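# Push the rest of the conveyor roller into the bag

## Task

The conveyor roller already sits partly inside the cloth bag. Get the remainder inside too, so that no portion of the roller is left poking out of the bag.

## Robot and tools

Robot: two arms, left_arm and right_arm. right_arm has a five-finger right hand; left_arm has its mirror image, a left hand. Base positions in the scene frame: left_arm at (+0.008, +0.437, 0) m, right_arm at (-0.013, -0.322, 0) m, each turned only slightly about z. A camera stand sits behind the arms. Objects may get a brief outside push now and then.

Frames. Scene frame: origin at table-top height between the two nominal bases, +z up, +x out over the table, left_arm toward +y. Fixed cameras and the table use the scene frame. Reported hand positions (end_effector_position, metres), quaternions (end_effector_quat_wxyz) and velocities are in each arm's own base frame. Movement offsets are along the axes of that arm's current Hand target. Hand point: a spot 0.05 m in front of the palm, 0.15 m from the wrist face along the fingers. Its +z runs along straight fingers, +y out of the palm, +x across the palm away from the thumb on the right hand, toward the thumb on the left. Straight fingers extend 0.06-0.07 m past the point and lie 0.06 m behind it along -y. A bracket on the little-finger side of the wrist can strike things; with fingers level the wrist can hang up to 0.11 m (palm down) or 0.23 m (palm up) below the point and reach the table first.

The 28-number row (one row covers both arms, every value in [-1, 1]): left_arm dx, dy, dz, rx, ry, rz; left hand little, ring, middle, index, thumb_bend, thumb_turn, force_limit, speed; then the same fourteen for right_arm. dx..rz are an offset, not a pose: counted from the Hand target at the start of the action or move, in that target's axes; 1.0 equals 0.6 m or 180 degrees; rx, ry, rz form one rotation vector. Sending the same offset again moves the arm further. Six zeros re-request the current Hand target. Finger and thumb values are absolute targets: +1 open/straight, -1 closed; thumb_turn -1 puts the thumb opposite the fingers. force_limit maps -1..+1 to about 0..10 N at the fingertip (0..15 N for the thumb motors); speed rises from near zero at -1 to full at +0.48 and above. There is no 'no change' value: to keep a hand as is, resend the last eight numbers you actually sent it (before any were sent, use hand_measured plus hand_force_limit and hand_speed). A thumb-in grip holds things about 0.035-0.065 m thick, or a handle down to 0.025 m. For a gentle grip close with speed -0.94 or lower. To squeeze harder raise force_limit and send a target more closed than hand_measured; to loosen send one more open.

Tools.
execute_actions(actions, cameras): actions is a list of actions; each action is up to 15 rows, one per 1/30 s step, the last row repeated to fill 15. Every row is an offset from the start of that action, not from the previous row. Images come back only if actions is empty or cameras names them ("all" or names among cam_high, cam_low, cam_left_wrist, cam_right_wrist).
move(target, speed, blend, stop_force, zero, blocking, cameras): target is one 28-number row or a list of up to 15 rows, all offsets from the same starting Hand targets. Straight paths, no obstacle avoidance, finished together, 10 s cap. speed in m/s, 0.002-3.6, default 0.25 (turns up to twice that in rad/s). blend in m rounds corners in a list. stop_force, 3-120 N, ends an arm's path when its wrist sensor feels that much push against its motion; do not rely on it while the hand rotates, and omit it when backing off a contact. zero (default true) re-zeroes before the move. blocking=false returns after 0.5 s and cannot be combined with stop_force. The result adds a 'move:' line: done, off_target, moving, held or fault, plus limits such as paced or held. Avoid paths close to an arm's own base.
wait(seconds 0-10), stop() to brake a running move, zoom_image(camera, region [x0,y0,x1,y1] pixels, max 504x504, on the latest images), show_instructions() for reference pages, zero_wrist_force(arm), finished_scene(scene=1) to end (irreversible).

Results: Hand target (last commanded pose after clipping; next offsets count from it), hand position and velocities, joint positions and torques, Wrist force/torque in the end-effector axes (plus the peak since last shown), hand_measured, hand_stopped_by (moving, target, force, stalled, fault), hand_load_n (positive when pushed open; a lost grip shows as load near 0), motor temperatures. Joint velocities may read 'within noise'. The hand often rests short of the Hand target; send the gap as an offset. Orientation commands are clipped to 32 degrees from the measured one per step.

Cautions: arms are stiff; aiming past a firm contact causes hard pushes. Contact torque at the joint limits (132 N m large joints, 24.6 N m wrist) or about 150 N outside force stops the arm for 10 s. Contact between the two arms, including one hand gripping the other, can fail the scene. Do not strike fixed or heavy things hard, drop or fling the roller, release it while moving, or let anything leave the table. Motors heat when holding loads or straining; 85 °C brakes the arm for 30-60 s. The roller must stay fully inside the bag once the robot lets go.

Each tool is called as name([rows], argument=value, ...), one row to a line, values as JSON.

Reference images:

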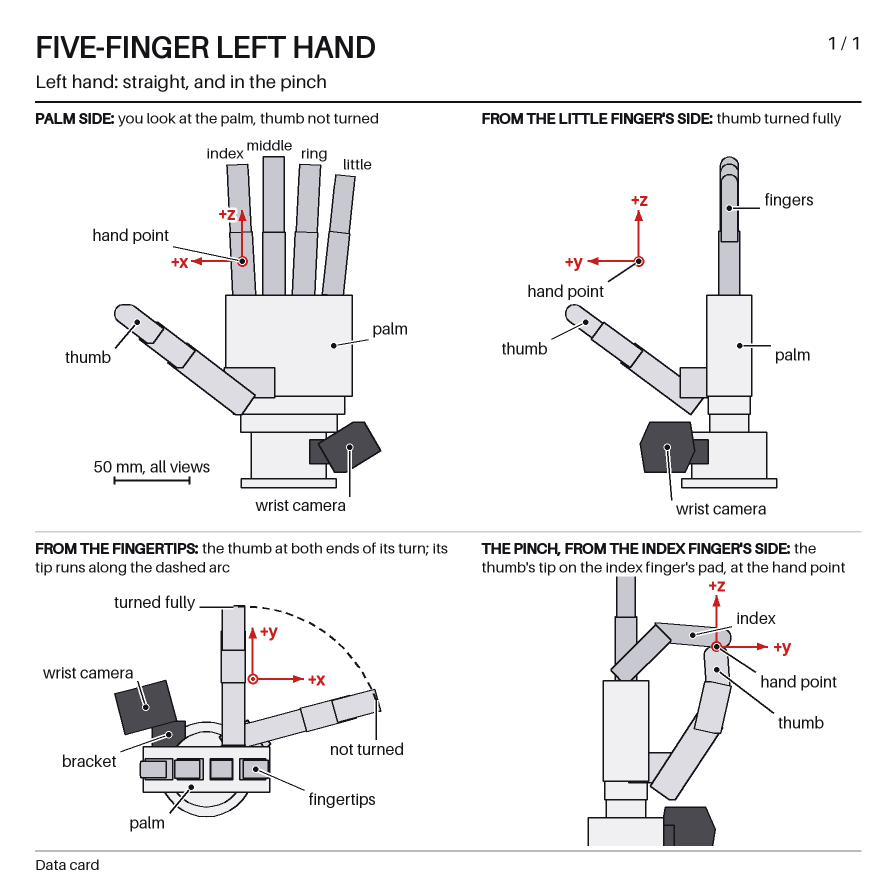

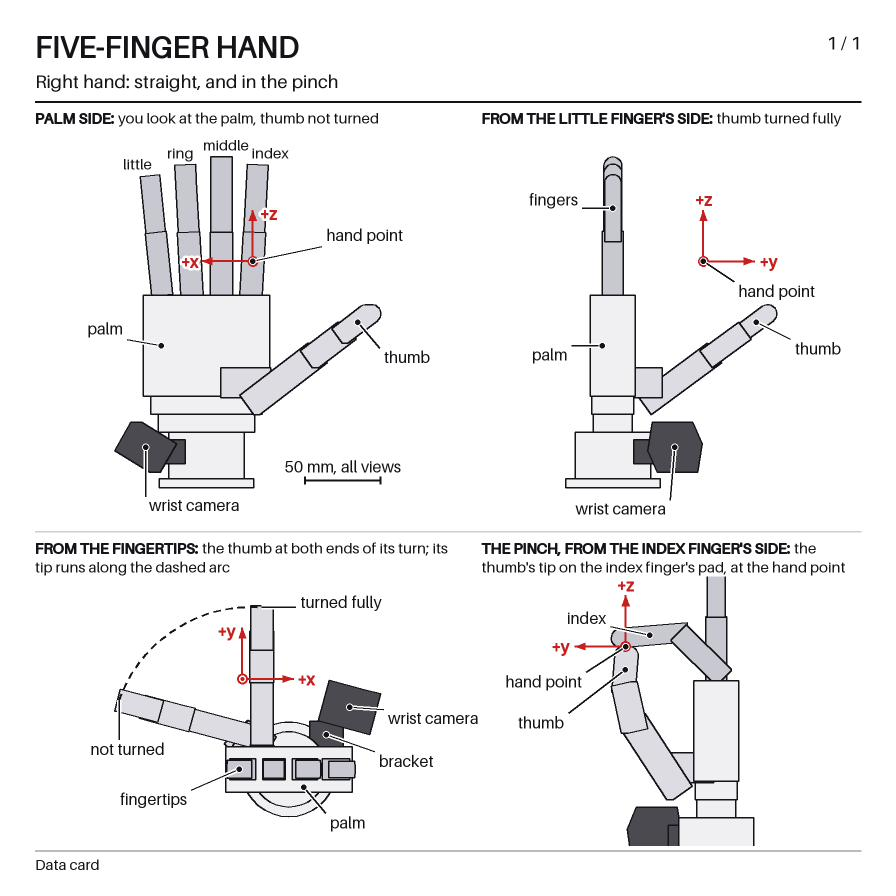

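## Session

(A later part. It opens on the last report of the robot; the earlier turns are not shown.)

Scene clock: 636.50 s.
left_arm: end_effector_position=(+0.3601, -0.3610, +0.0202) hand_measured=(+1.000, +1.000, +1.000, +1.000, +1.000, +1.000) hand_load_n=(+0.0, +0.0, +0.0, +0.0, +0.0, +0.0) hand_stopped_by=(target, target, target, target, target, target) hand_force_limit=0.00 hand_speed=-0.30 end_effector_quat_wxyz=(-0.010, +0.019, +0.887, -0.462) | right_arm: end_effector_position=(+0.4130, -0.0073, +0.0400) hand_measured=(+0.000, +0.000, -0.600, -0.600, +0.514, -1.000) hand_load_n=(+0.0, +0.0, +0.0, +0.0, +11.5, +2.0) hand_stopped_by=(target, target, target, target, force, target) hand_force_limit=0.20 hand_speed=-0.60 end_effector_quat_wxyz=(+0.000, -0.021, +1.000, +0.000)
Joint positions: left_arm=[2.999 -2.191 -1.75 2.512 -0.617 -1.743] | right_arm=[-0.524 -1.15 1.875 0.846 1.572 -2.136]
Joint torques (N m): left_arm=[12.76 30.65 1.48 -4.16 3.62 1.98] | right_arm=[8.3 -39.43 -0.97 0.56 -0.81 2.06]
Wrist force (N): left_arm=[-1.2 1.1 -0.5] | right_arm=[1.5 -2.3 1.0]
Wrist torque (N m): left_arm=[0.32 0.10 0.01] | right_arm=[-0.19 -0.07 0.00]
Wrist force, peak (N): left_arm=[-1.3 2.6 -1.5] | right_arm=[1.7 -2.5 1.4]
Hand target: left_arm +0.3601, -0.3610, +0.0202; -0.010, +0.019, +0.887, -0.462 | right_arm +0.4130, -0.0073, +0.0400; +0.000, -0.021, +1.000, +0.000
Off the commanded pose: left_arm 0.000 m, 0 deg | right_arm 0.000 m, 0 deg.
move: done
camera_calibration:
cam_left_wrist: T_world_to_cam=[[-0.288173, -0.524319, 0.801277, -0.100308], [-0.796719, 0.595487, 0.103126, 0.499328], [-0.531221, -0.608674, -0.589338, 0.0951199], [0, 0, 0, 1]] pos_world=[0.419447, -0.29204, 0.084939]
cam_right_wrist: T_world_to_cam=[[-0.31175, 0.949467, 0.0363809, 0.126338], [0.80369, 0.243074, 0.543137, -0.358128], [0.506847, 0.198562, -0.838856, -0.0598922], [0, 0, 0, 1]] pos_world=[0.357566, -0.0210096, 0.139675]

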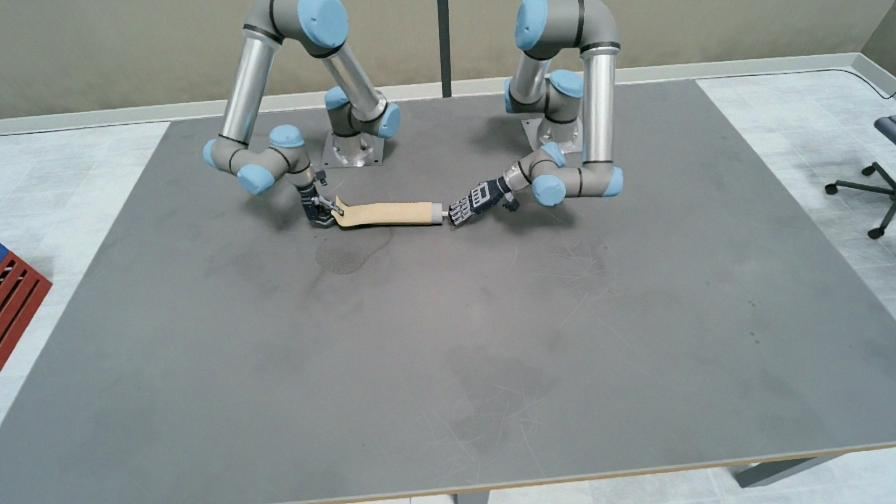

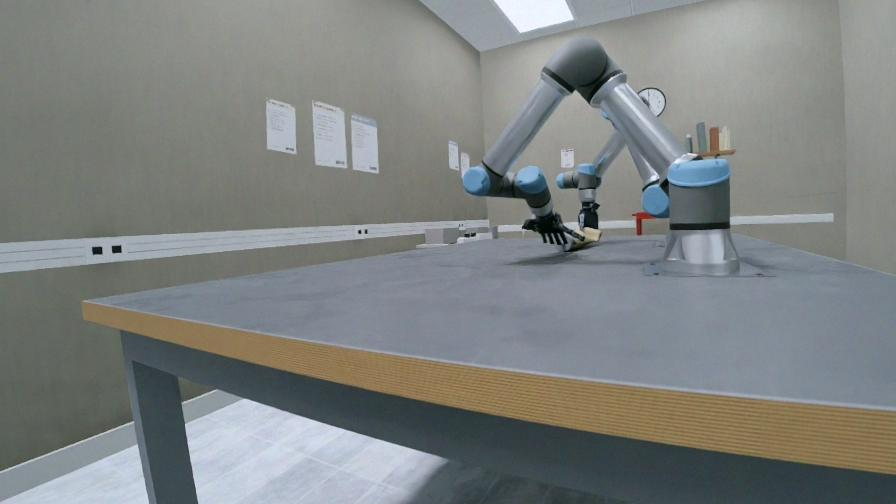

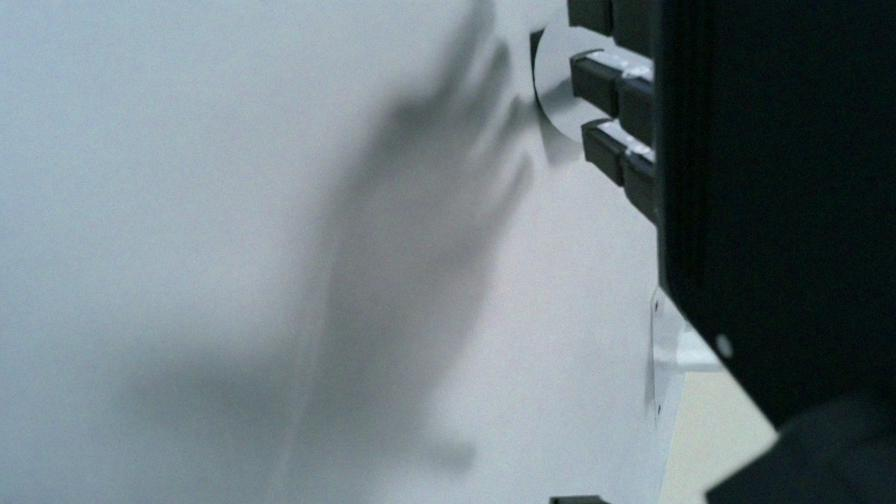

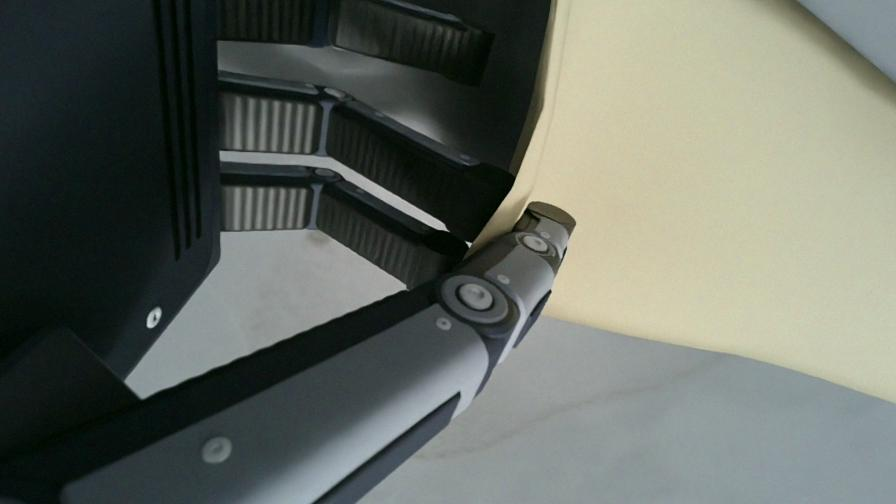

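move([
  [0,0.02,-0.0285,0,0,0,1,1,1,1,1,1,0,-0.3,0,0,0,0,0,0,0.1,0.1,0.1,0.1,1,-1,0.2,-0.4],
  [0,0.02,-0.0285,0,0,0,1,1,1,1,1,1,0,-0.3,0,-0.15,0,0,0,0,0.1,0.1,0.1,0.1,1,-1,0.2,-0.4],
  [0,0.02,-0.0285,0,0,0,1,1,1,1,1,1,0,-0.3,0,-0.15,-0.2,0,0,0,0.1,0.1,0.1,0.1,1,-1,0.2,-0.4],
], speed=[0.05,0.06,0.15], cameras=["cam_high","cam_right_wrist"])

zoom_image(camera="cam_high", region=[290, 160, 470, 260])

Scene clock: 696.93 s.
left_arm: end_effector_position=(+0.3610, -0.3402, +0.0202) hand_measured=(+1.000, +1.000, +1.000, +1.000, +1.000, +1.000) hand_load_n=(+0.0, +0.0, +0.0, +0.0, +0.0, +0.0) hand_stopped_by=(target, target, target, target, target, target) hand_force_limit=0.00 hand_speed=-0.30 end_effector_quat_wxyz=(-0.010, +0.019, +0.887, -0.462) | right_arm: end_effector_position=(+0.4169, -0.0972, +0.1601) hand_measured=(+0.100, +0.100, +0.100, +0.100, +1.000, -1.000) hand_load_n=(+0.0, +0.0, +0.0, +0.0, +0.0, +0.0) hand_stopped_by=(target, target, target, target, target, target) hand_force_limit=0.20 hand_speed=-0.40 end_effector_quat_wxyz=(+0.000, -0.021, +1.000, -0.001)
Joint positions: left_arm=[3.049 -2.191 -1.777 2.467 -0.612 -1.656] | right_arm=[-0.71 -1.242 1.647 1.166 1.572 -2.322]
Joint torques (N m): left_arm=[-12.06 30.12 21.26 -0.03 -1.24 2.11] | right_arm=[4.71 -26.22 -4.6 3.69 0.55 0.07]
Wrist force (N): left_arm=[-1.3 1.2 0.0] | right_arm=[1.4 -2.0 1.3]
Wrist torque (N m): left_arm=[0.28 0.11 0.13] | right_arm=[-0.19 -0.06 -0.03]
Wrist force, peak (N): left_arm=[-1.5 1.5 -0.5] | right_arm=[1.6 -1.8 2.8]
Hand target: left_arm +0.3610, -0.3402, +0.0202; -0.010, +0.019, +0.887, -0.462 | right_arm +0.4168, -0.0971, +0.1601; +0.000, -0.021, +1.000, +0.000
Off the commanded pose: left_arm 0.000 m, 0 deg | right_arm 0.000 m, 0 deg.
move: done
camera_calibration:
cam_right_wrist: T_world_to_cam=[[-0.311805, 0.949458, 0.0361627, 0.208522], [0.803542, 0.243193, 0.543302, -0.404641], [0.507048, 0.198463, -0.838758, 0.0565991], [0, 0, 0, 1]] pos_world=[0.361466, -0.11081, 0.259774]
Images, in order (width x height): cam_high 896x504, cam_right_wrist 896x504.

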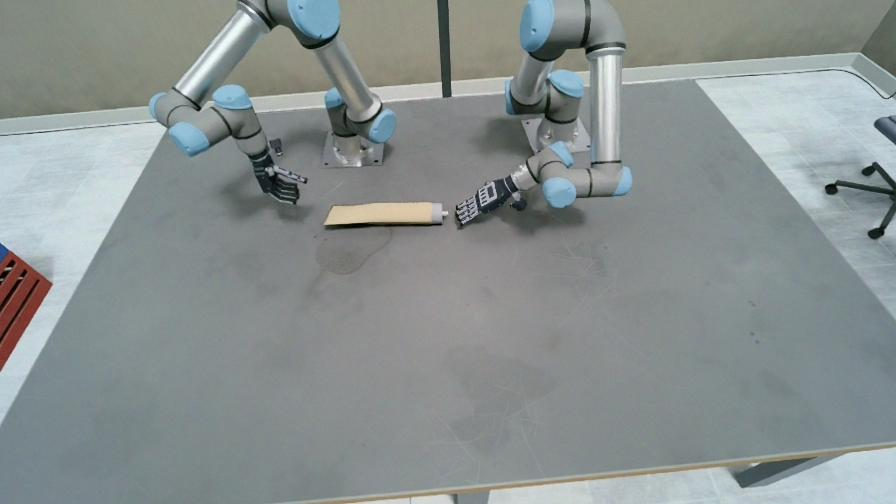

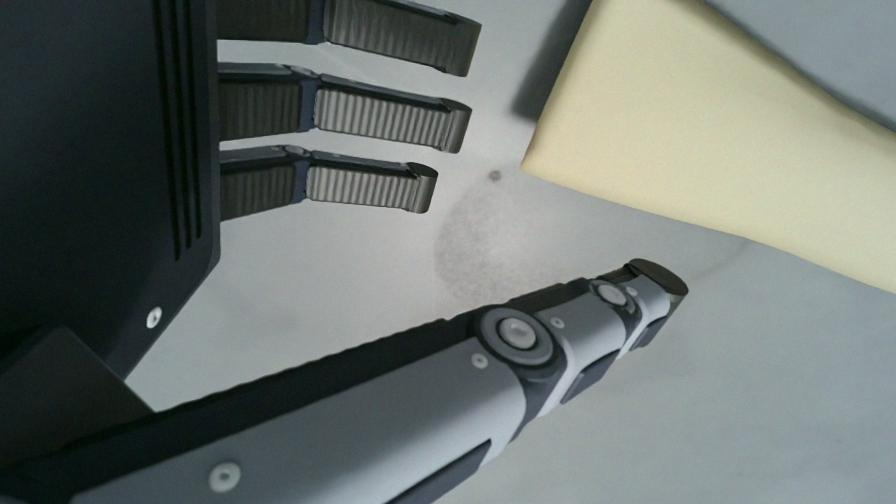

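Scaled by 2.800.

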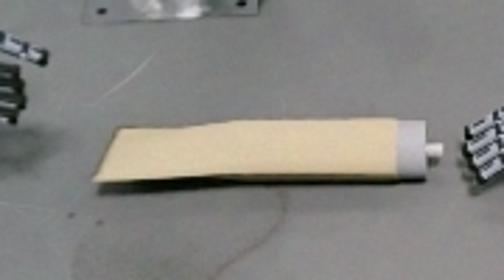

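move(target=[0,0,0,0,0,0,1,1,1,1,1,1,0,-0.3,0.005,0.1783,0.03,0,0,0.5,1,1,1,1,1,-1,0,-0.3], speed=0.2, cameras=["cam_high","cam_right_wrist"])

zoom_image(camera="cam_high", region=[290, 160, 470, 260])

Scene clock: 724.50 s.
left_arm: end_effector_position=(+0.3610, -0.3402, +0.0202) hand_measured=(+1.000, +1.000, +1.000, +1.000, +1.000, +1.000) hand_load_n=(+0.0, +0.0, +0.0, +0.0, +0.0, -0.5) hand_stopped_by=(target, target, target, target, target, target) hand_force_limit=0.00 hand_speed=-0.30 end_effector_quat_wxyz=(-0.010, +0.019, +0.887, -0.462) | right_arm: end_effector_position=(+0.4095, +0.0096, +0.1420) hand_measured=(+1.000, +1.000, +1.000, +1.000, +1.000, -1.000) hand_load_n=(+0.0, +0.0, +0.0, +0.0, +0.0, +0.0) hand_stopped_by=(target, target, target, target, target, target) hand_force_limit=0.00 hand_speed=-0.30 end_effector_quat_wxyz=(+0.000, +0.692, +0.722, +0.000)
Joint positions: left_arm=[3.049 -2.191 -1.777 2.467 -0.612 -1.656] | right_arm=[-0.281 -1.383 1.883 1.072 1.572 -0.323]
Joint torques (N m): left_arm=[-11.72 29.76 21.19 -0.95 -1.13 1.99] | right_arm=[-7.01 -33.95 -8.49 3.94 0.48 1.68]
Wrist force (N): left_arm=[-1.4 1.0 -0.2] | right_arm=[1.6 -2.1 1.3]
Wrist torque (N m): left_arm=[0.27 0.12 0.12] | right_arm=[-0.23 -0.11 0.07]
Wrist force, peak (N): left_arm=[-1.5 1.3 -0.2] | right_arm=[2.2 -1.9 1.4]
Hand target: left_arm +0.3610, -0.3402, +0.0202; -0.010, +0.019, +0.887, -0.462 | right_arm +0.4094, +0.0096, +0.1420; +0.000, +0.692, +0.722, -0.001
Off the commanded pose: left_arm 0.000 m, 0 deg | right_arm 0.000 m, 0 deg.
move: done
camera_calibration:
cam_right_wrist: T_world_to_cam=[[0.949342, 0.31213, 0.0363938, -0.404894], [0.243068, -0.802777, 0.544488, -0.175369], [0.199167, -0.50806, -0.837978, 0.156748], [0, 0, 0, 1]] pos_world=[0.39579, 0.0652343, 0.241574]
Images, in order (width x height): cam_high 896x504, cam_right_wrist 896x504.

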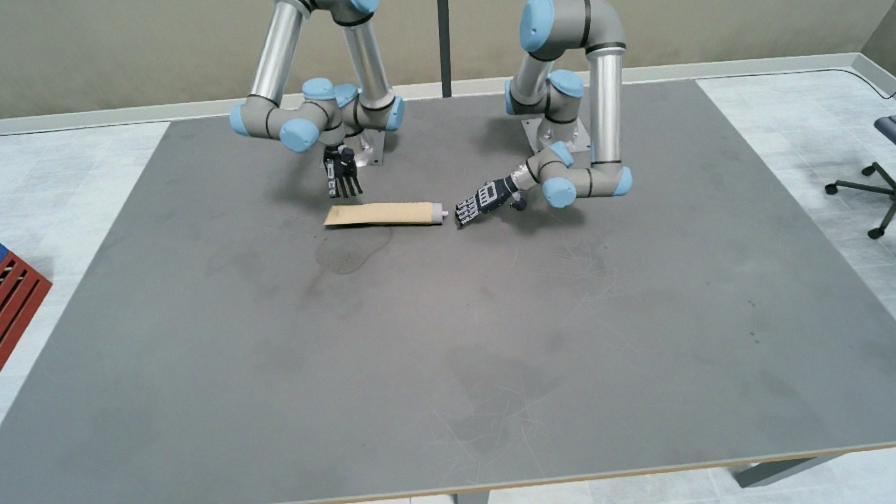

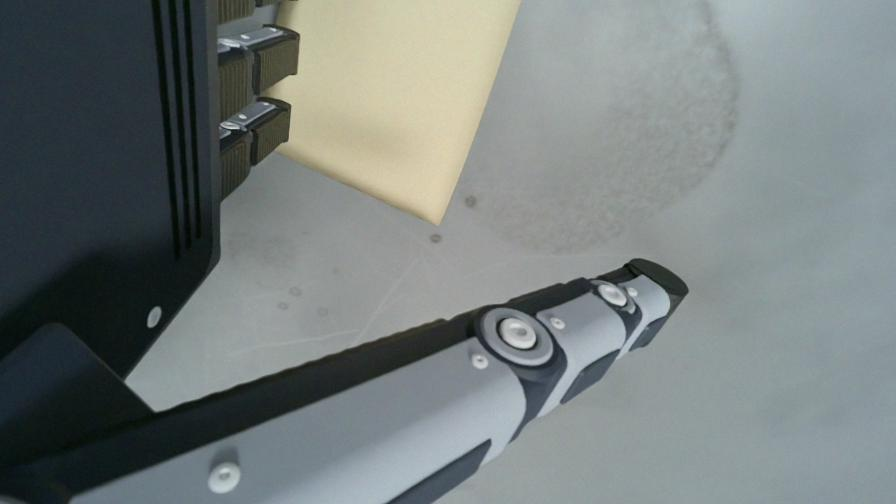

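Scaled by 2.800.

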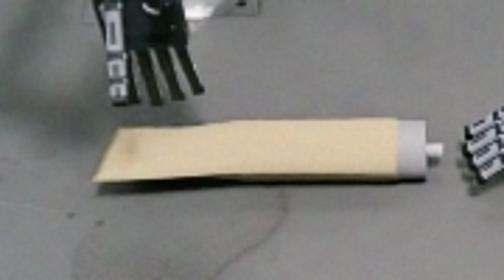

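move(target=[0,0,0,0,0,0,1,1,1,1,1,1,0,-0.3,-0.009,-0.0325,0.06,0,0,0.0267,1,1,1,1,1,-1,0,-0.3], speed=0.1)

move(target=[0,0,0,0,0,0,1,1,1,1,1,1,0,-0.3,0,0,0.085,0,0,0,1,1,1,1,1,-1,0,-0.3], speed=0.02, stop_force=12, cameras=["cam_high","cam_right_wrist","cam_low"])

zoom_image(camera="cam_high", region=[290, 160, 470, 260])

zoom_image(camera="cam_low", region=[540, 210, 630, 270])

Scene clock: 753.03 s.
left_arm: end_effector_position=(+0.3610, -0.3402, +0.0202) hand_measured=(+1.000, +1.000, +1.000, +1.000, +1.000, +1.000) hand_load_n=(+0.0, +0.0, +0.0, +0.0, +0.0, +0.0) hand_stopped_by=(target, target, target, target, target, target) hand_force_limit=0.00 hand_speed=-0.30 end_effector_quat_wxyz=(-0.010, +0.019, +0.887, -0.462) | right_arm: end_effector_position=(+0.3900, +0.0033, +0.1060) hand_measured=(+1.000, +1.000, +1.000, +1.000, +1.000, -1.000) hand_load_n=(+0.5, +0.0, +0.0, +0.0, +0.0, +0.0) hand_stopped_by=(target, target, target, target, target, target) hand_force_limit=0.00 hand_speed=-0.30 end_effector_quat_wxyz=(+0.000, +0.722, +0.692, -0.001)
Joint positions: left_arm=[3.049 -2.191 -1.777 2.467 -0.612 -1.656] | right_arm=[-0.3 -1.375 1.98 0.966 1.572 -0.258]
Joint torques (N m): left_arm=[-11.71 30.62 20.73 -1.35 -1.09 1.98] | right_arm=[8.5 -32.49 -25.87 3.06 -0.07 -2.14]
Wrist force (N): left_arm=[-1.2 0.7 -0.3] | right_arm=[1.5 -2.2 1.2]
Wrist torque (N m): left_arm=[0.24 0.10 0.14] | right_arm=[-0.23 -0.09 0.06]
Wrist force, peak (N): left_arm=[-1.6 1.0 0.0] | right_arm=[1.7 -2.5 1.9]
Hand target: left_arm +0.3610, -0.3402, +0.0202; -0.010, +0.019, +0.887, -0.462 | right_arm +0.3901, +0.0034, +0.1060; +0.000, +0.722, +0.692, +0.000
Off the commanded pose: left_arm 0.000 m, 0 deg | right_arm 0.000 m, 0 deg.
move: done

Scene clock: 755.80 s.
left_arm: end_effector_position=(+0.3610, -0.3402, +0.0202) hand_measured=(+1.000, +1.000, +1.000, +1.000, +1.000, +1.000) hand_load_n=(+0.0, +0.0, +0.0, +0.0, +0.0, -0.5) hand_stopped_by=(target, target, target, target, target, target) hand_force_limit=0.00 hand_speed=-0.30 end_effector_quat_wxyz=(-0.010, +0.019, +0.887, -0.462) | right_arm: end_effector_position=(+0.3901, +0.0034, +0.0708) hand_measured=(+1.000, +1.000, +1.000, +1.000, +1.000, -1.000) hand_load_n=(+0.0, +0.0, -2.0, +0.0, +0.0, +0.0) hand_stopped_by=(target, target, target, target, target, target) hand_force_limit=0.00 hand_speed=-0.30 end_effector_quat_wxyz=(+0.000, +0.722, +0.692, -0.001)
Joint positions: left_arm=[3.049 -2.191 -1.777 2.467 -0.612 -1.656] | right_arm=[-0.3 -1.319 2.021 0.869 1.572 -0.258]
Joint torques (N m): left_arm=[-11.43 30.31 20.68 -1.68 -1.02 1.89] | right_arm=[-5.46 -29.79 -23.54 2.21 0.62 -2.12]
Wrist force (N): left_arm=[-1.3 1.2 -0.3] | right_arm=[2.7 -0.5 -11.4]
Wrist torque (N m): left_arm=[0.30 0.12 0.12] | right_arm=[0.50 0.17 0.17]
Wrist force, peak (N): left_arm=[-1.6 1.2 0.2] | right_arm=[2.7 -0.8 -39.9]
Hand target: left_arm +0.3610, -0.3402, +0.0202; -0.010, +0.019, +0.887, -0.462 | right_arm +0.3901, +0.0034, +0.0708; +0.000, +0.722, +0.692, -0.001 (not the last commanded pose)
Off the commanded pose: left_arm 0.000 m, 0 deg | right_arm 0.016 m, 0 deg.
move: contact (right_arm)
camera_calibration:
cam_right_wrist: T_world_to_cam=[[0.972215, 0.231258, 0.0363098, -0.390551], [0.174812, -0.820395, 0.54442, -0.110245], [0.15569, -0.522946, -0.838027, 0.114761], [0, 0, 0, 1]] pos_world=[0.381105, 0.0598873, 0.170374]
Images, in order (width x height): cam_high 896x504, cam_low 896x504, cam_right_wrist 896x504.

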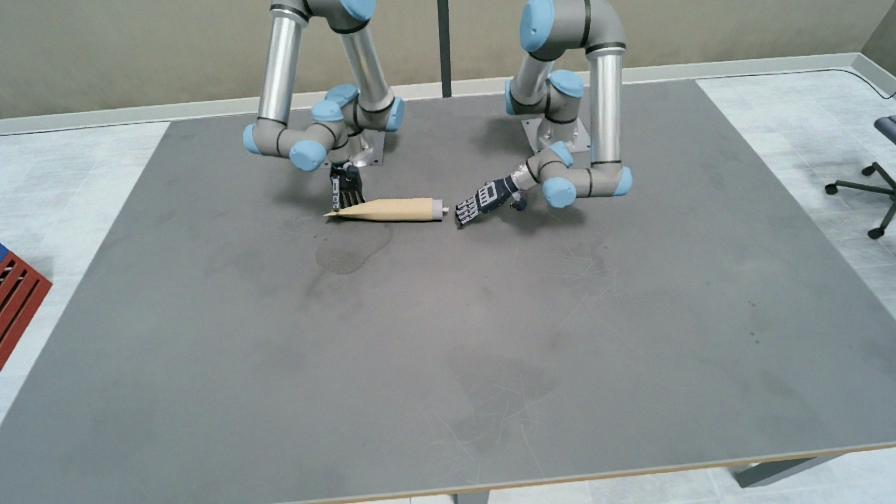

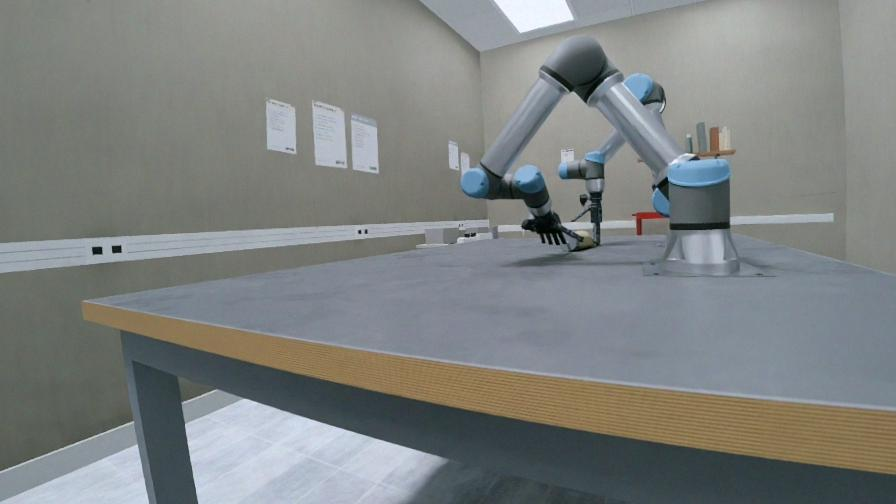

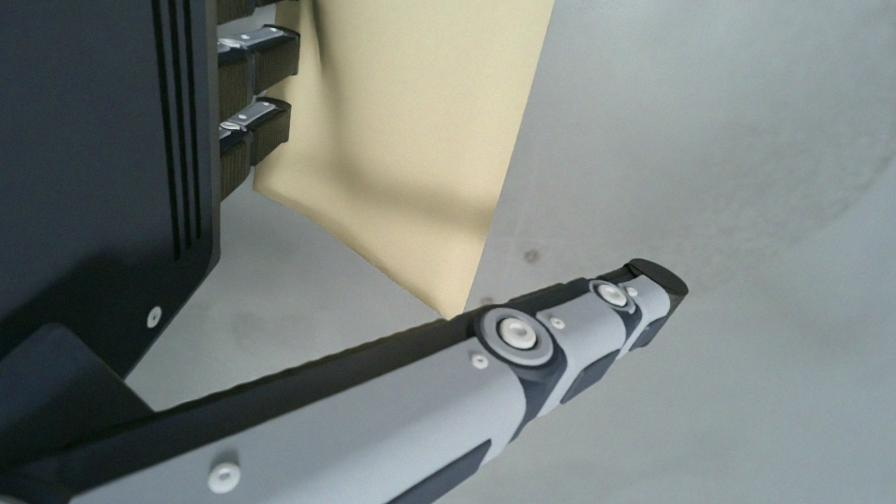

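Scaled by 2.800.

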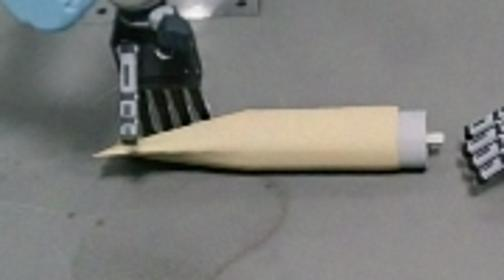

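Scaled by 5.600.

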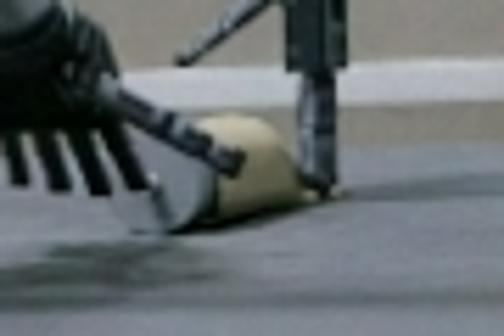

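move([
  [0.0233,0,0,0,0,0,1,1,1,1,1,1,0,-0.3,0,0,0,0,0,0,1,1,1,1,1,-1,0,-0.3],
  [0.03,-0.0574,0.0819,0,0,0,1,1,1,1,1,1,0,-0.3,0,0,0,0,0,0,1,1,1,1,1,-1,0,-0.3],
], speed=[0.05,0.03], stop_force=20, cameras=["cam_high","cam_left_wrist","cam_right_wrist","cam_low"])

zoom_image(camera="cam_high", region=[290, 160, 470, 260])

zoom_image(camera="cam_low", region=[540, 210, 630, 270])

Scene clock: 767.23 s.
left_arm: end_effector_position=(+0.3404, -0.3993, +0.0202) hand_measured=(+1.000, +1.000, +1.000, +1.000, +1.000, +1.000) hand_load_n=(+0.0, +0.0, -1.0, +0.0, +0.0, +0.0) hand_stopped_by=(target, target, target, target, target, target) hand_force_limit=0.00 hand_speed=-0.30 end_effector_quat_wxyz=(-0.010, +0.019, +0.887, -0.462) | right_arm: end_effector_position=(+0.3901, +0.0034, +0.0708) hand_measured=(+1.000, +1.000, +1.000, +1.000, +1.000, -1.000) hand_load_n=(+0.0, +0.0, -2.0, +0.0, +0.0, +0.0) hand_stopped_by=(target, target, target, target, target, target) hand_force_limit=0.00 hand_speed=-0.30 end_effector_quat_wxyz=(+0.000, +0.722, +0.692, -0.001)
Joint positions: left_arm=[2.901 -2.167 -1.75 2.619 -0.637 -1.906] | right_arm=[-0.3 -1.319 2.021 0.869 1.572 -0.258]
Joint torques (N m): left_arm=[12.74 40.54 1.65 -3.95 3.84 2.13] | right_arm=[7.29 -29.37 -23.03 -0.09 -0.84 0.02]
Wrist force (N): left_arm=[-1.3 1.9 -0.3] | right_arm=[1.5 -0.8 -10.9]
Wrist torque (N m): left_arm=[0.28 0.13 0.01] | right_arm=[0.48 0.07 0.11]
Wrist force, peak (N): left_arm=[-1.7 3.1 -1.7] | right_arm=[2.8 -0.6 -11.6]
Hand target: left_arm +0.3404, -0.3993, +0.0202; -0.010, +0.019, +0.887, -0.462 | right_arm +0.3901, +0.0034, +0.0708; +0.000, +0.722, +0.692, -0.001
Off the commanded pose: left_arm 0.000 m, 0 deg | right_arm 0.000 m, 0 deg.
move: done
camera_calibration:
cam_left_wrist: T_world_to_cam=[[-0.28813, -0.52427, 0.801325, -0.126072], [-0.796713, 0.595493, 0.103132, 0.506439], [-0.531252, -0.608711, -0.589273, 0.0613377], [0, 0, 0, 1]] pos_world=[0.399747, -0.33034, 0.0849393]
cam_right_wrist: T_world_to_cam=[[0.972215, 0.231258, 0.0363098, -0.390551], [0.174812, -0.820395, 0.54442, -0.110245], [0.15569, -0.522946, -0.838027, 0.114761], [0, 0, 0, 1]] pos_world=[0.381105, 0.0598873, 0.170374]

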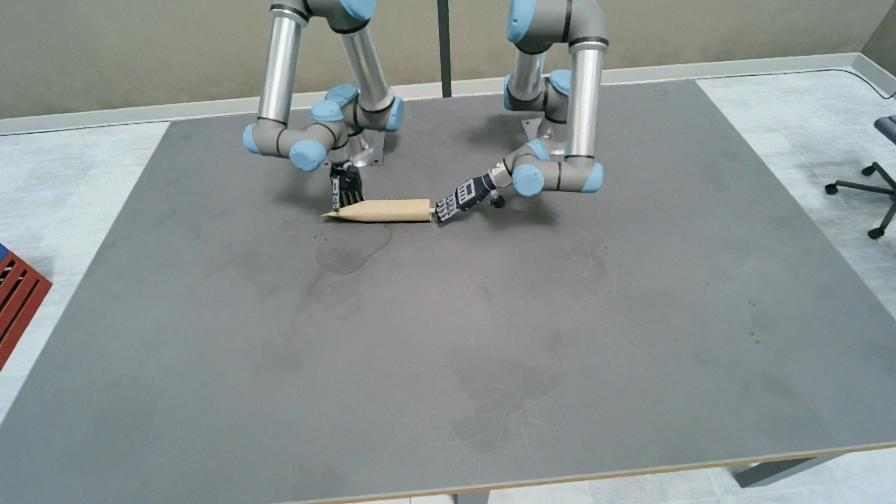

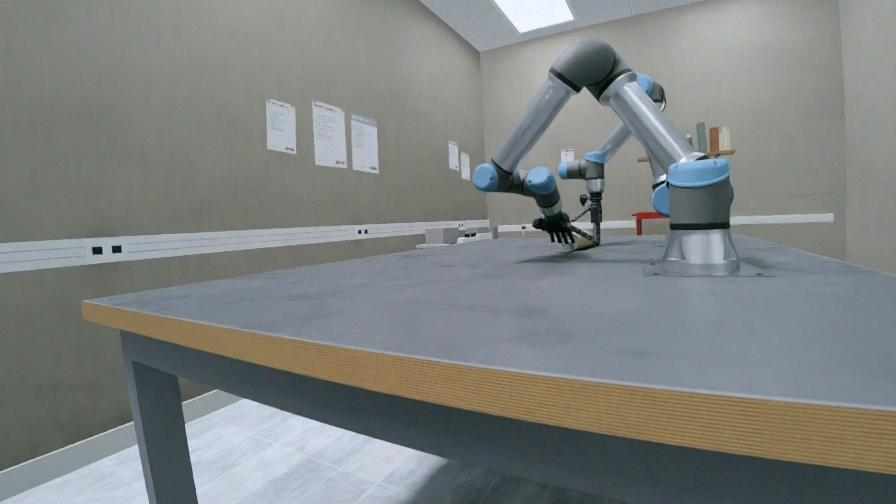

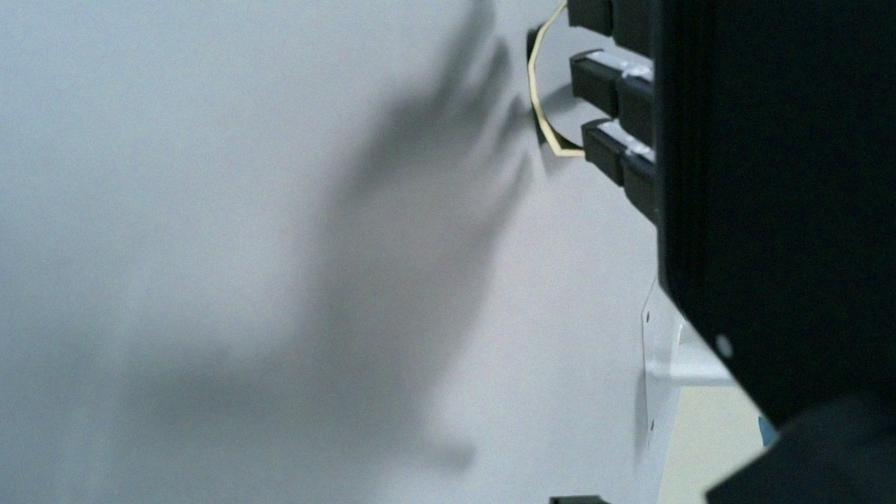

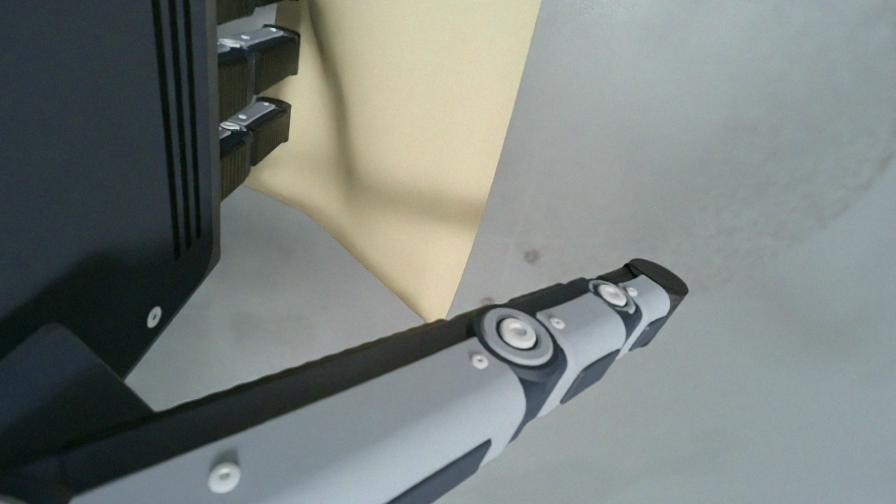

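Scaled by 2.800.

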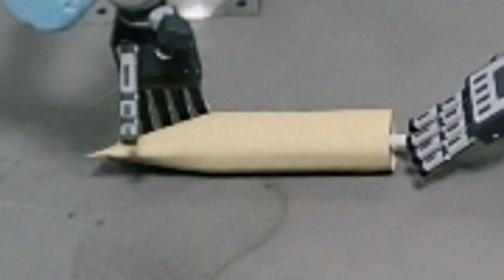

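Scaled by 5.600.

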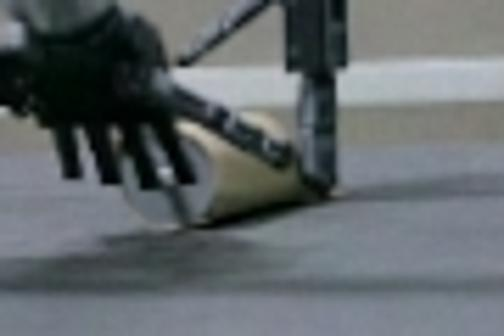

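move([
  [0,-0.0027,-0.0833,0,0,0,1,1,1,1,1,1,0,-0.3,0,0,0,0,0,0,1,1,1,1,1,-1,0,-0.3],
], speed=[0.1], cameras=["cam_high","cam_left_wrist","cam_low"])

zoom_image(camera="cam_high", region=[290, 160, 470, 260])

zoom_image(camera="cam_left_wrist", region=[400, 0, 660, 200])

zoom_image(camera="cam_low", region=[540, 210, 630, 270])

Scene clock: 783.33 s.
left_arm: end_effector_position=(+0.3422, -0.3593, +0.0502) hand_measured=(+1.000, +1.000, +1.000, +1.000, +1.000, +1.000) hand_load_n=(+0.0, +0.0, -0.5, +0.0, +0.0, +0.0) hand_stopped_by=(target, target, target, target, target, target) hand_force_limit=0.00 hand_speed=-0.30 end_effector_quat_wxyz=(-0.010, +0.019, +0.887, -0.462) | right_arm: end_effector_position=(+0.3901, +0.0034, +0.0708) hand_measured=(+1.000, +1.000, +1.000, +1.000, +1.000, -1.000) hand_load_n=(+0.0, +0.0, -2.0, +0.0, +0.0, +0.0) hand_stopped_by=(target, target, target, target, target, target) hand_force_limit=0.00 hand_speed=-0.30 end_effector_quat_wxyz=(+0.000, +0.722, +0.692, -0.001)
Joint positions: left_arm=[2.997 -2.11 -1.791 2.474 -0.617 -1.746] | right_arm=[-0.3 -1.319 2.021 0.869 1.572 -0.258]
Joint torques (N m): left_arm=[-8.8 30.24 21.86 -1.37 -1.13 -0.12] | right_arm=[7.49 -28.12 -21.68 -0.11 -0.74 1.46]
Wrist force (N): left_arm=[-1.3 1.4 0.0] | right_arm=[1.3 -0.9 -10.7]
Wrist torque (N m): left_arm=[0.31 0.12 0.12] | right_arm=[0.45 0.09 0.10]
Wrist force, peak (N): left_arm=[-1.6 1.9 -0.4] | right_arm=[1.7 -0.9 -11.6]
Hand target: left_arm +0.3422, -0.3593, +0.0502; -0.010, +0.019, +0.887, -0.462 | right_arm +0.3901, +0.0034, +0.0708; +0.000, +0.722, +0.692, -0.001
Off the commanded pose: left_arm 0.000 m, 0 deg | right_arm 0.000 m, 0 deg.
move: done
camera_calibration:
cam_left_wrist: T_world_to_cam=[[-0.288087, -0.524146, 0.801422, -0.128615], [-0.796799, 0.595404, 0.102981, 0.480986], [-0.531147, -0.608905, -0.589167, 0.104209], [0, 0, 0, 1]] pos_world=[0.401548, -0.290341, 0.11494]
Images, in order (width x height): cam_high 896x504, cam_low 896x504, cam_left_wrist 896x504.

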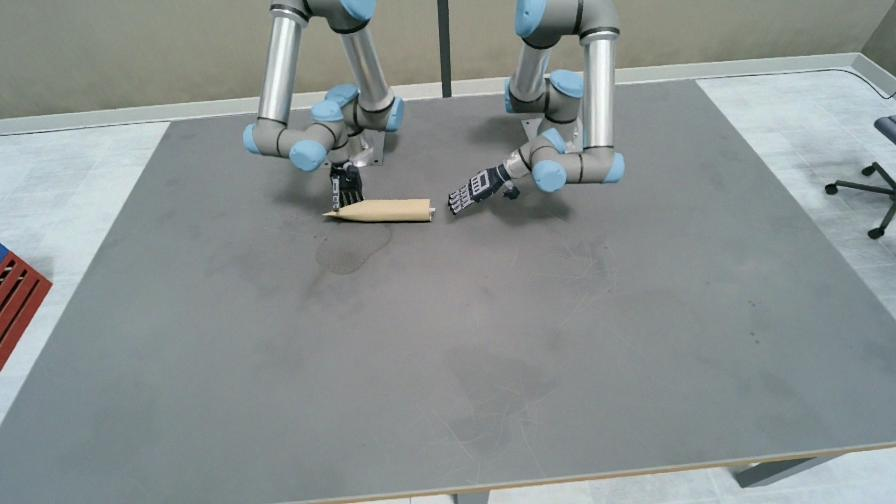

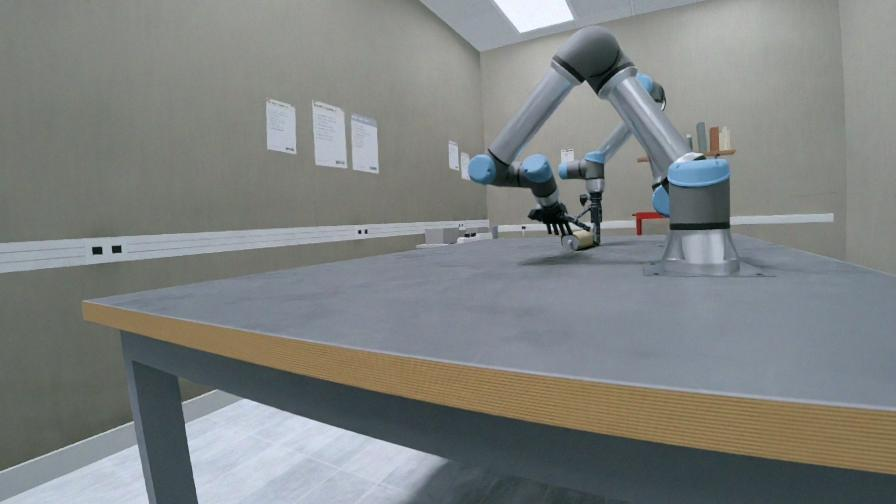

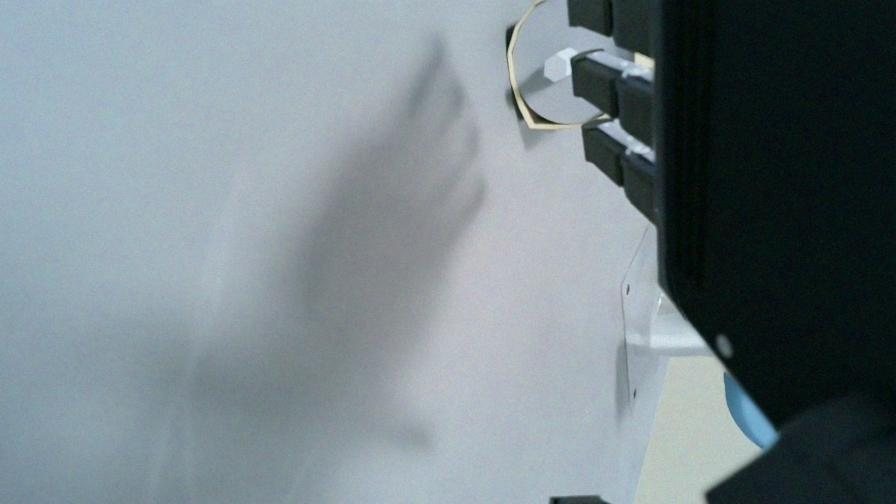

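Scaled by 2.800.

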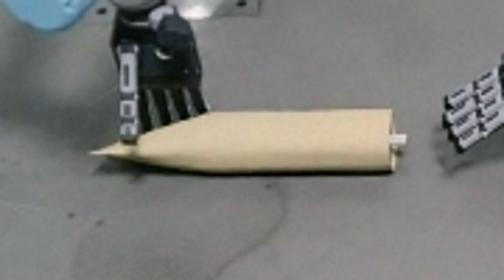

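Scaled by 1.938.

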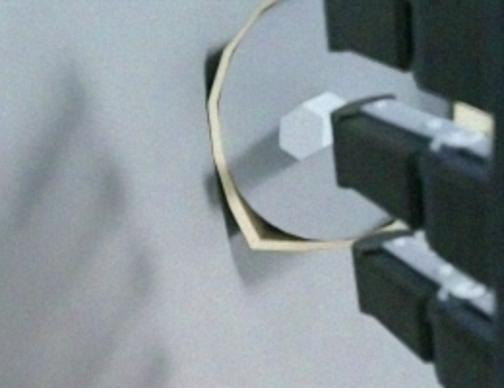

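Scaled by 5.600.

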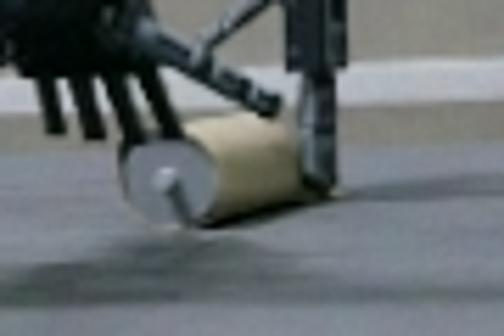

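move([
  [0,0,0,0,0,0,-1,-1,1,-1,1,1,0,0,0,0,0,0,0,0,1,1,1,1,1,-1,0,-0.3],
  [0.0083,0.041,0.0287,0,0,0,-1,-1,1,-1,1,1,0,0,0,0,0,0,0,0,1,1,1,1,1,-1,0,-0.3],
], speed=[0.1,0.08])

move(target=[0.005,-0.0765,0.1091,0,0,0,-1,-1,1,-1,1,1,0,0,0,0,0,0,0,0,1,1,1,1,1,-1,0,-0.3], speed=0.03, stop_force=15, cameras=["cam_high","cam_low","cam_right_wrist"])

zoom_image(camera="cam_high", region=[290, 160, 470, 260])

zoom_image(camera="cam_low", region=[540, 210, 630, 270])

Scene clock: 799.33 s.
left_arm: end_effector_position=(+0.3371, -0.3591, +0.0201) hand_measured=(-1.000, -1.000, +1.000, -1.000, +1.000, +1.000) hand_load_n=(+0.0, +0.0, +0.0, +0.0, +0.0, +0.0) hand_stopped_by=(target, target, target, target, target, target) hand_force_limit=0.00 hand_speed=0.00 end_effector_quat_wxyz=(-0.010, +0.019, +0.887, -0.462) | right_arm: end_effector_position=(+0.3901, +0.0034, +0.0708) hand_measured=(+1.000, +1.000, +1.000, +1.000, +1.000, -1.000) hand_load_n=(+0.0, +0.0, -2.0, +0.0, +0.0, +0.0) hand_stopped_by=(target, target, target, target, target, target) hand_force_limit=0.00 hand_speed=-0.30 end_effector_quat_wxyz=(+0.000, +0.722, +0.692, -0.001)
Joint positions: left_arm=[2.995 -2.153 -1.821 2.549 -0.618 -1.748] | right_arm=[-0.3 -1.319 2.021 0.869 1.572 -0.258]
Joint torques (N m): left_arm=[-9.79 45.2 19.73 -4.19 -0.91 -1.63] | right_arm=[7.03 -27.11 -19.94 0.01 -0.88 1.39]
Wrist force (N): left_arm=[-1.2 1.0 -0.3] | right_arm=[1.5 -0.9 -11.2]
Wrist torque (N m): left_arm=[0.29 0.10 0.15] | right_arm=[0.47 0.07 0.10]
Wrist force, peak (N): left_arm=[-1.1 1.6 0.2] | right_arm=[1.5 -0.8 -11.6]
Hand target: left_arm +0.3372, -0.3591, +0.0202; -0.010, +0.019, +0.887, -0.462 | right_arm +0.3901, +0.0034, +0.0708; +0.000, +0.722, +0.692, -0.001
Off the commanded pose: left_arm 0.000 m, 0 deg | right_arm 0.000 m, 0 deg.
move: done

Scene clock: 802.97 s.
left_arm: end_effector_position=(+0.3307, -0.4389, +0.0203) hand_measured=(-1.000, -1.000, +1.000, -1.000, +1.000, +1.000) hand_load_n=(+0.0, +0.0, -1.0, +0.0, +0.0, -0.5) hand_stopped_by=(target, target, target, target, target, target) hand_force_limit=0.00 hand_speed=0.00 end_effector_quat_wxyz=(-0.010, +0.019, +0.887, -0.462) | right_arm: end_effector_position=(+0.3901, +0.0034, +0.0708) hand_measured=(+1.000, +1.000, +1.000, +1.000, +1.000, -1.000) hand_load_n=(+0.5, +0.0, -2.0, +0.0, +0.0, +0.0) hand_stopped_by=(target, target, target, target, target, target) hand_force_limit=0.00 hand_speed=-0.30 end_effector_quat_wxyz=(+0.000, +0.722, +0.692, -0.001)
Joint positions: left_arm=[2.806 -2.167 -1.71 2.697 -0.668 -2.053] | right_arm=[-0.3 -1.319 2.021 0.869 1.572 -0.258]
Joint torques (N m): left_arm=[12.34 46.96 2.81 -3.77 3.77 2.3] | right_arm=[7.37 -26.38 -18.7 0.01 -0.75 1.48]
Wrist force (N): left_arm=[-1.6 2.4 -0.6] | right_arm=[0.7 -1.3 -10.9]
Wrist torque (N m): left_arm=[0.27 0.08 0.00] | right_arm=[0.52 0.09 0.05]
Wrist force, peak (N): left_arm=[-1.8 3.6 -2.8] | right_arm=[0.8 -1.5 -12.2]
Hand target: left_arm +0.3307, -0.4389, +0.0203; -0.010, +0.019, +0.887, -0.462 | right_arm +0.3901, +0.0034, +0.0708; +0.000, +0.722, +0.692, -0.001
Off the commanded pose: left_arm 0.000 m, 0 deg | right_arm 0.000 m, 0 deg.
move: done
camera_calibration:
cam_right_wrist: T_world_to_cam=[[0.972215, 0.231258, 0.0363098, -0.390551], [0.174812, -0.820395, 0.54442, -0.110245], [0.15569, -0.522946, -0.838027, 0.114761], [0, 0, 0, 1]] pos_world=[0.381105, 0.0598873, 0.170374]
Images, in order (width x height): cam_high 896x504, cam_low 896x504, cam_right_wrist 896x504.

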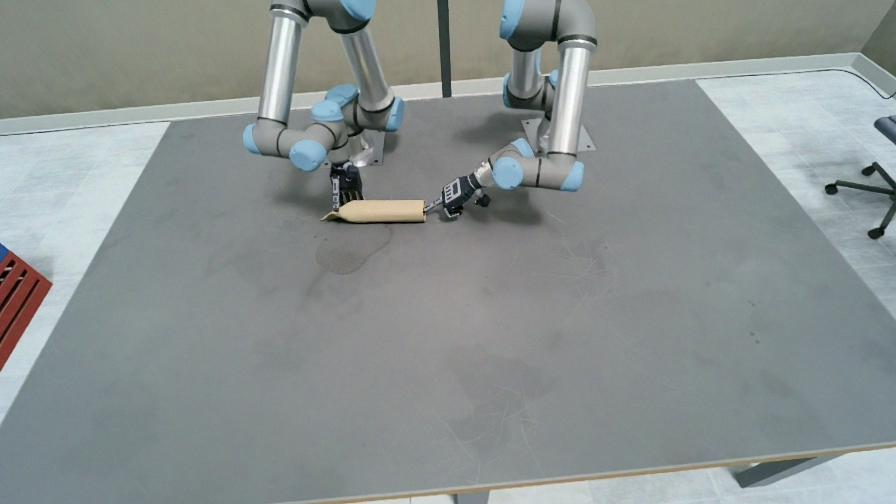

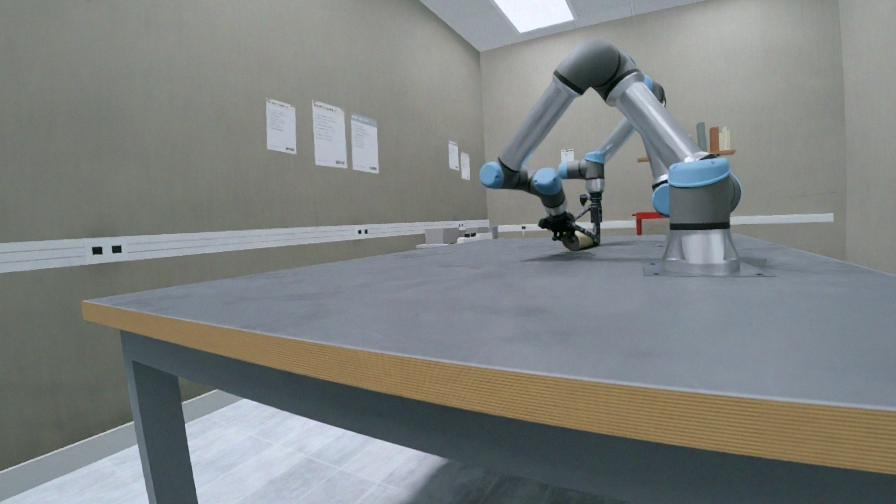

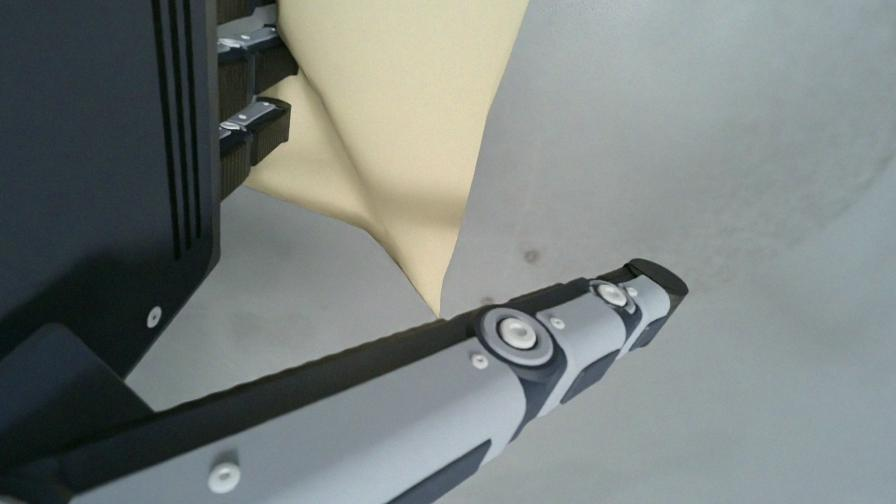

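Scaled by 2.800.

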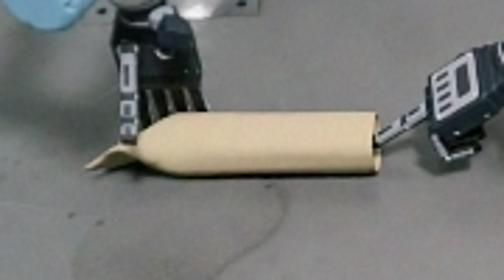

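Scaled by 5.600.

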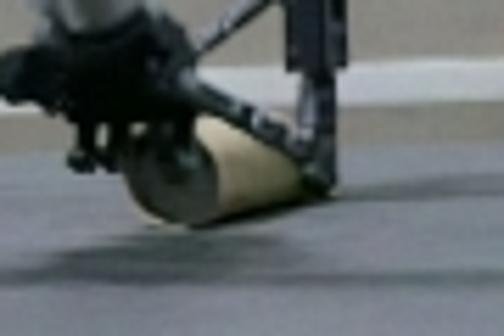

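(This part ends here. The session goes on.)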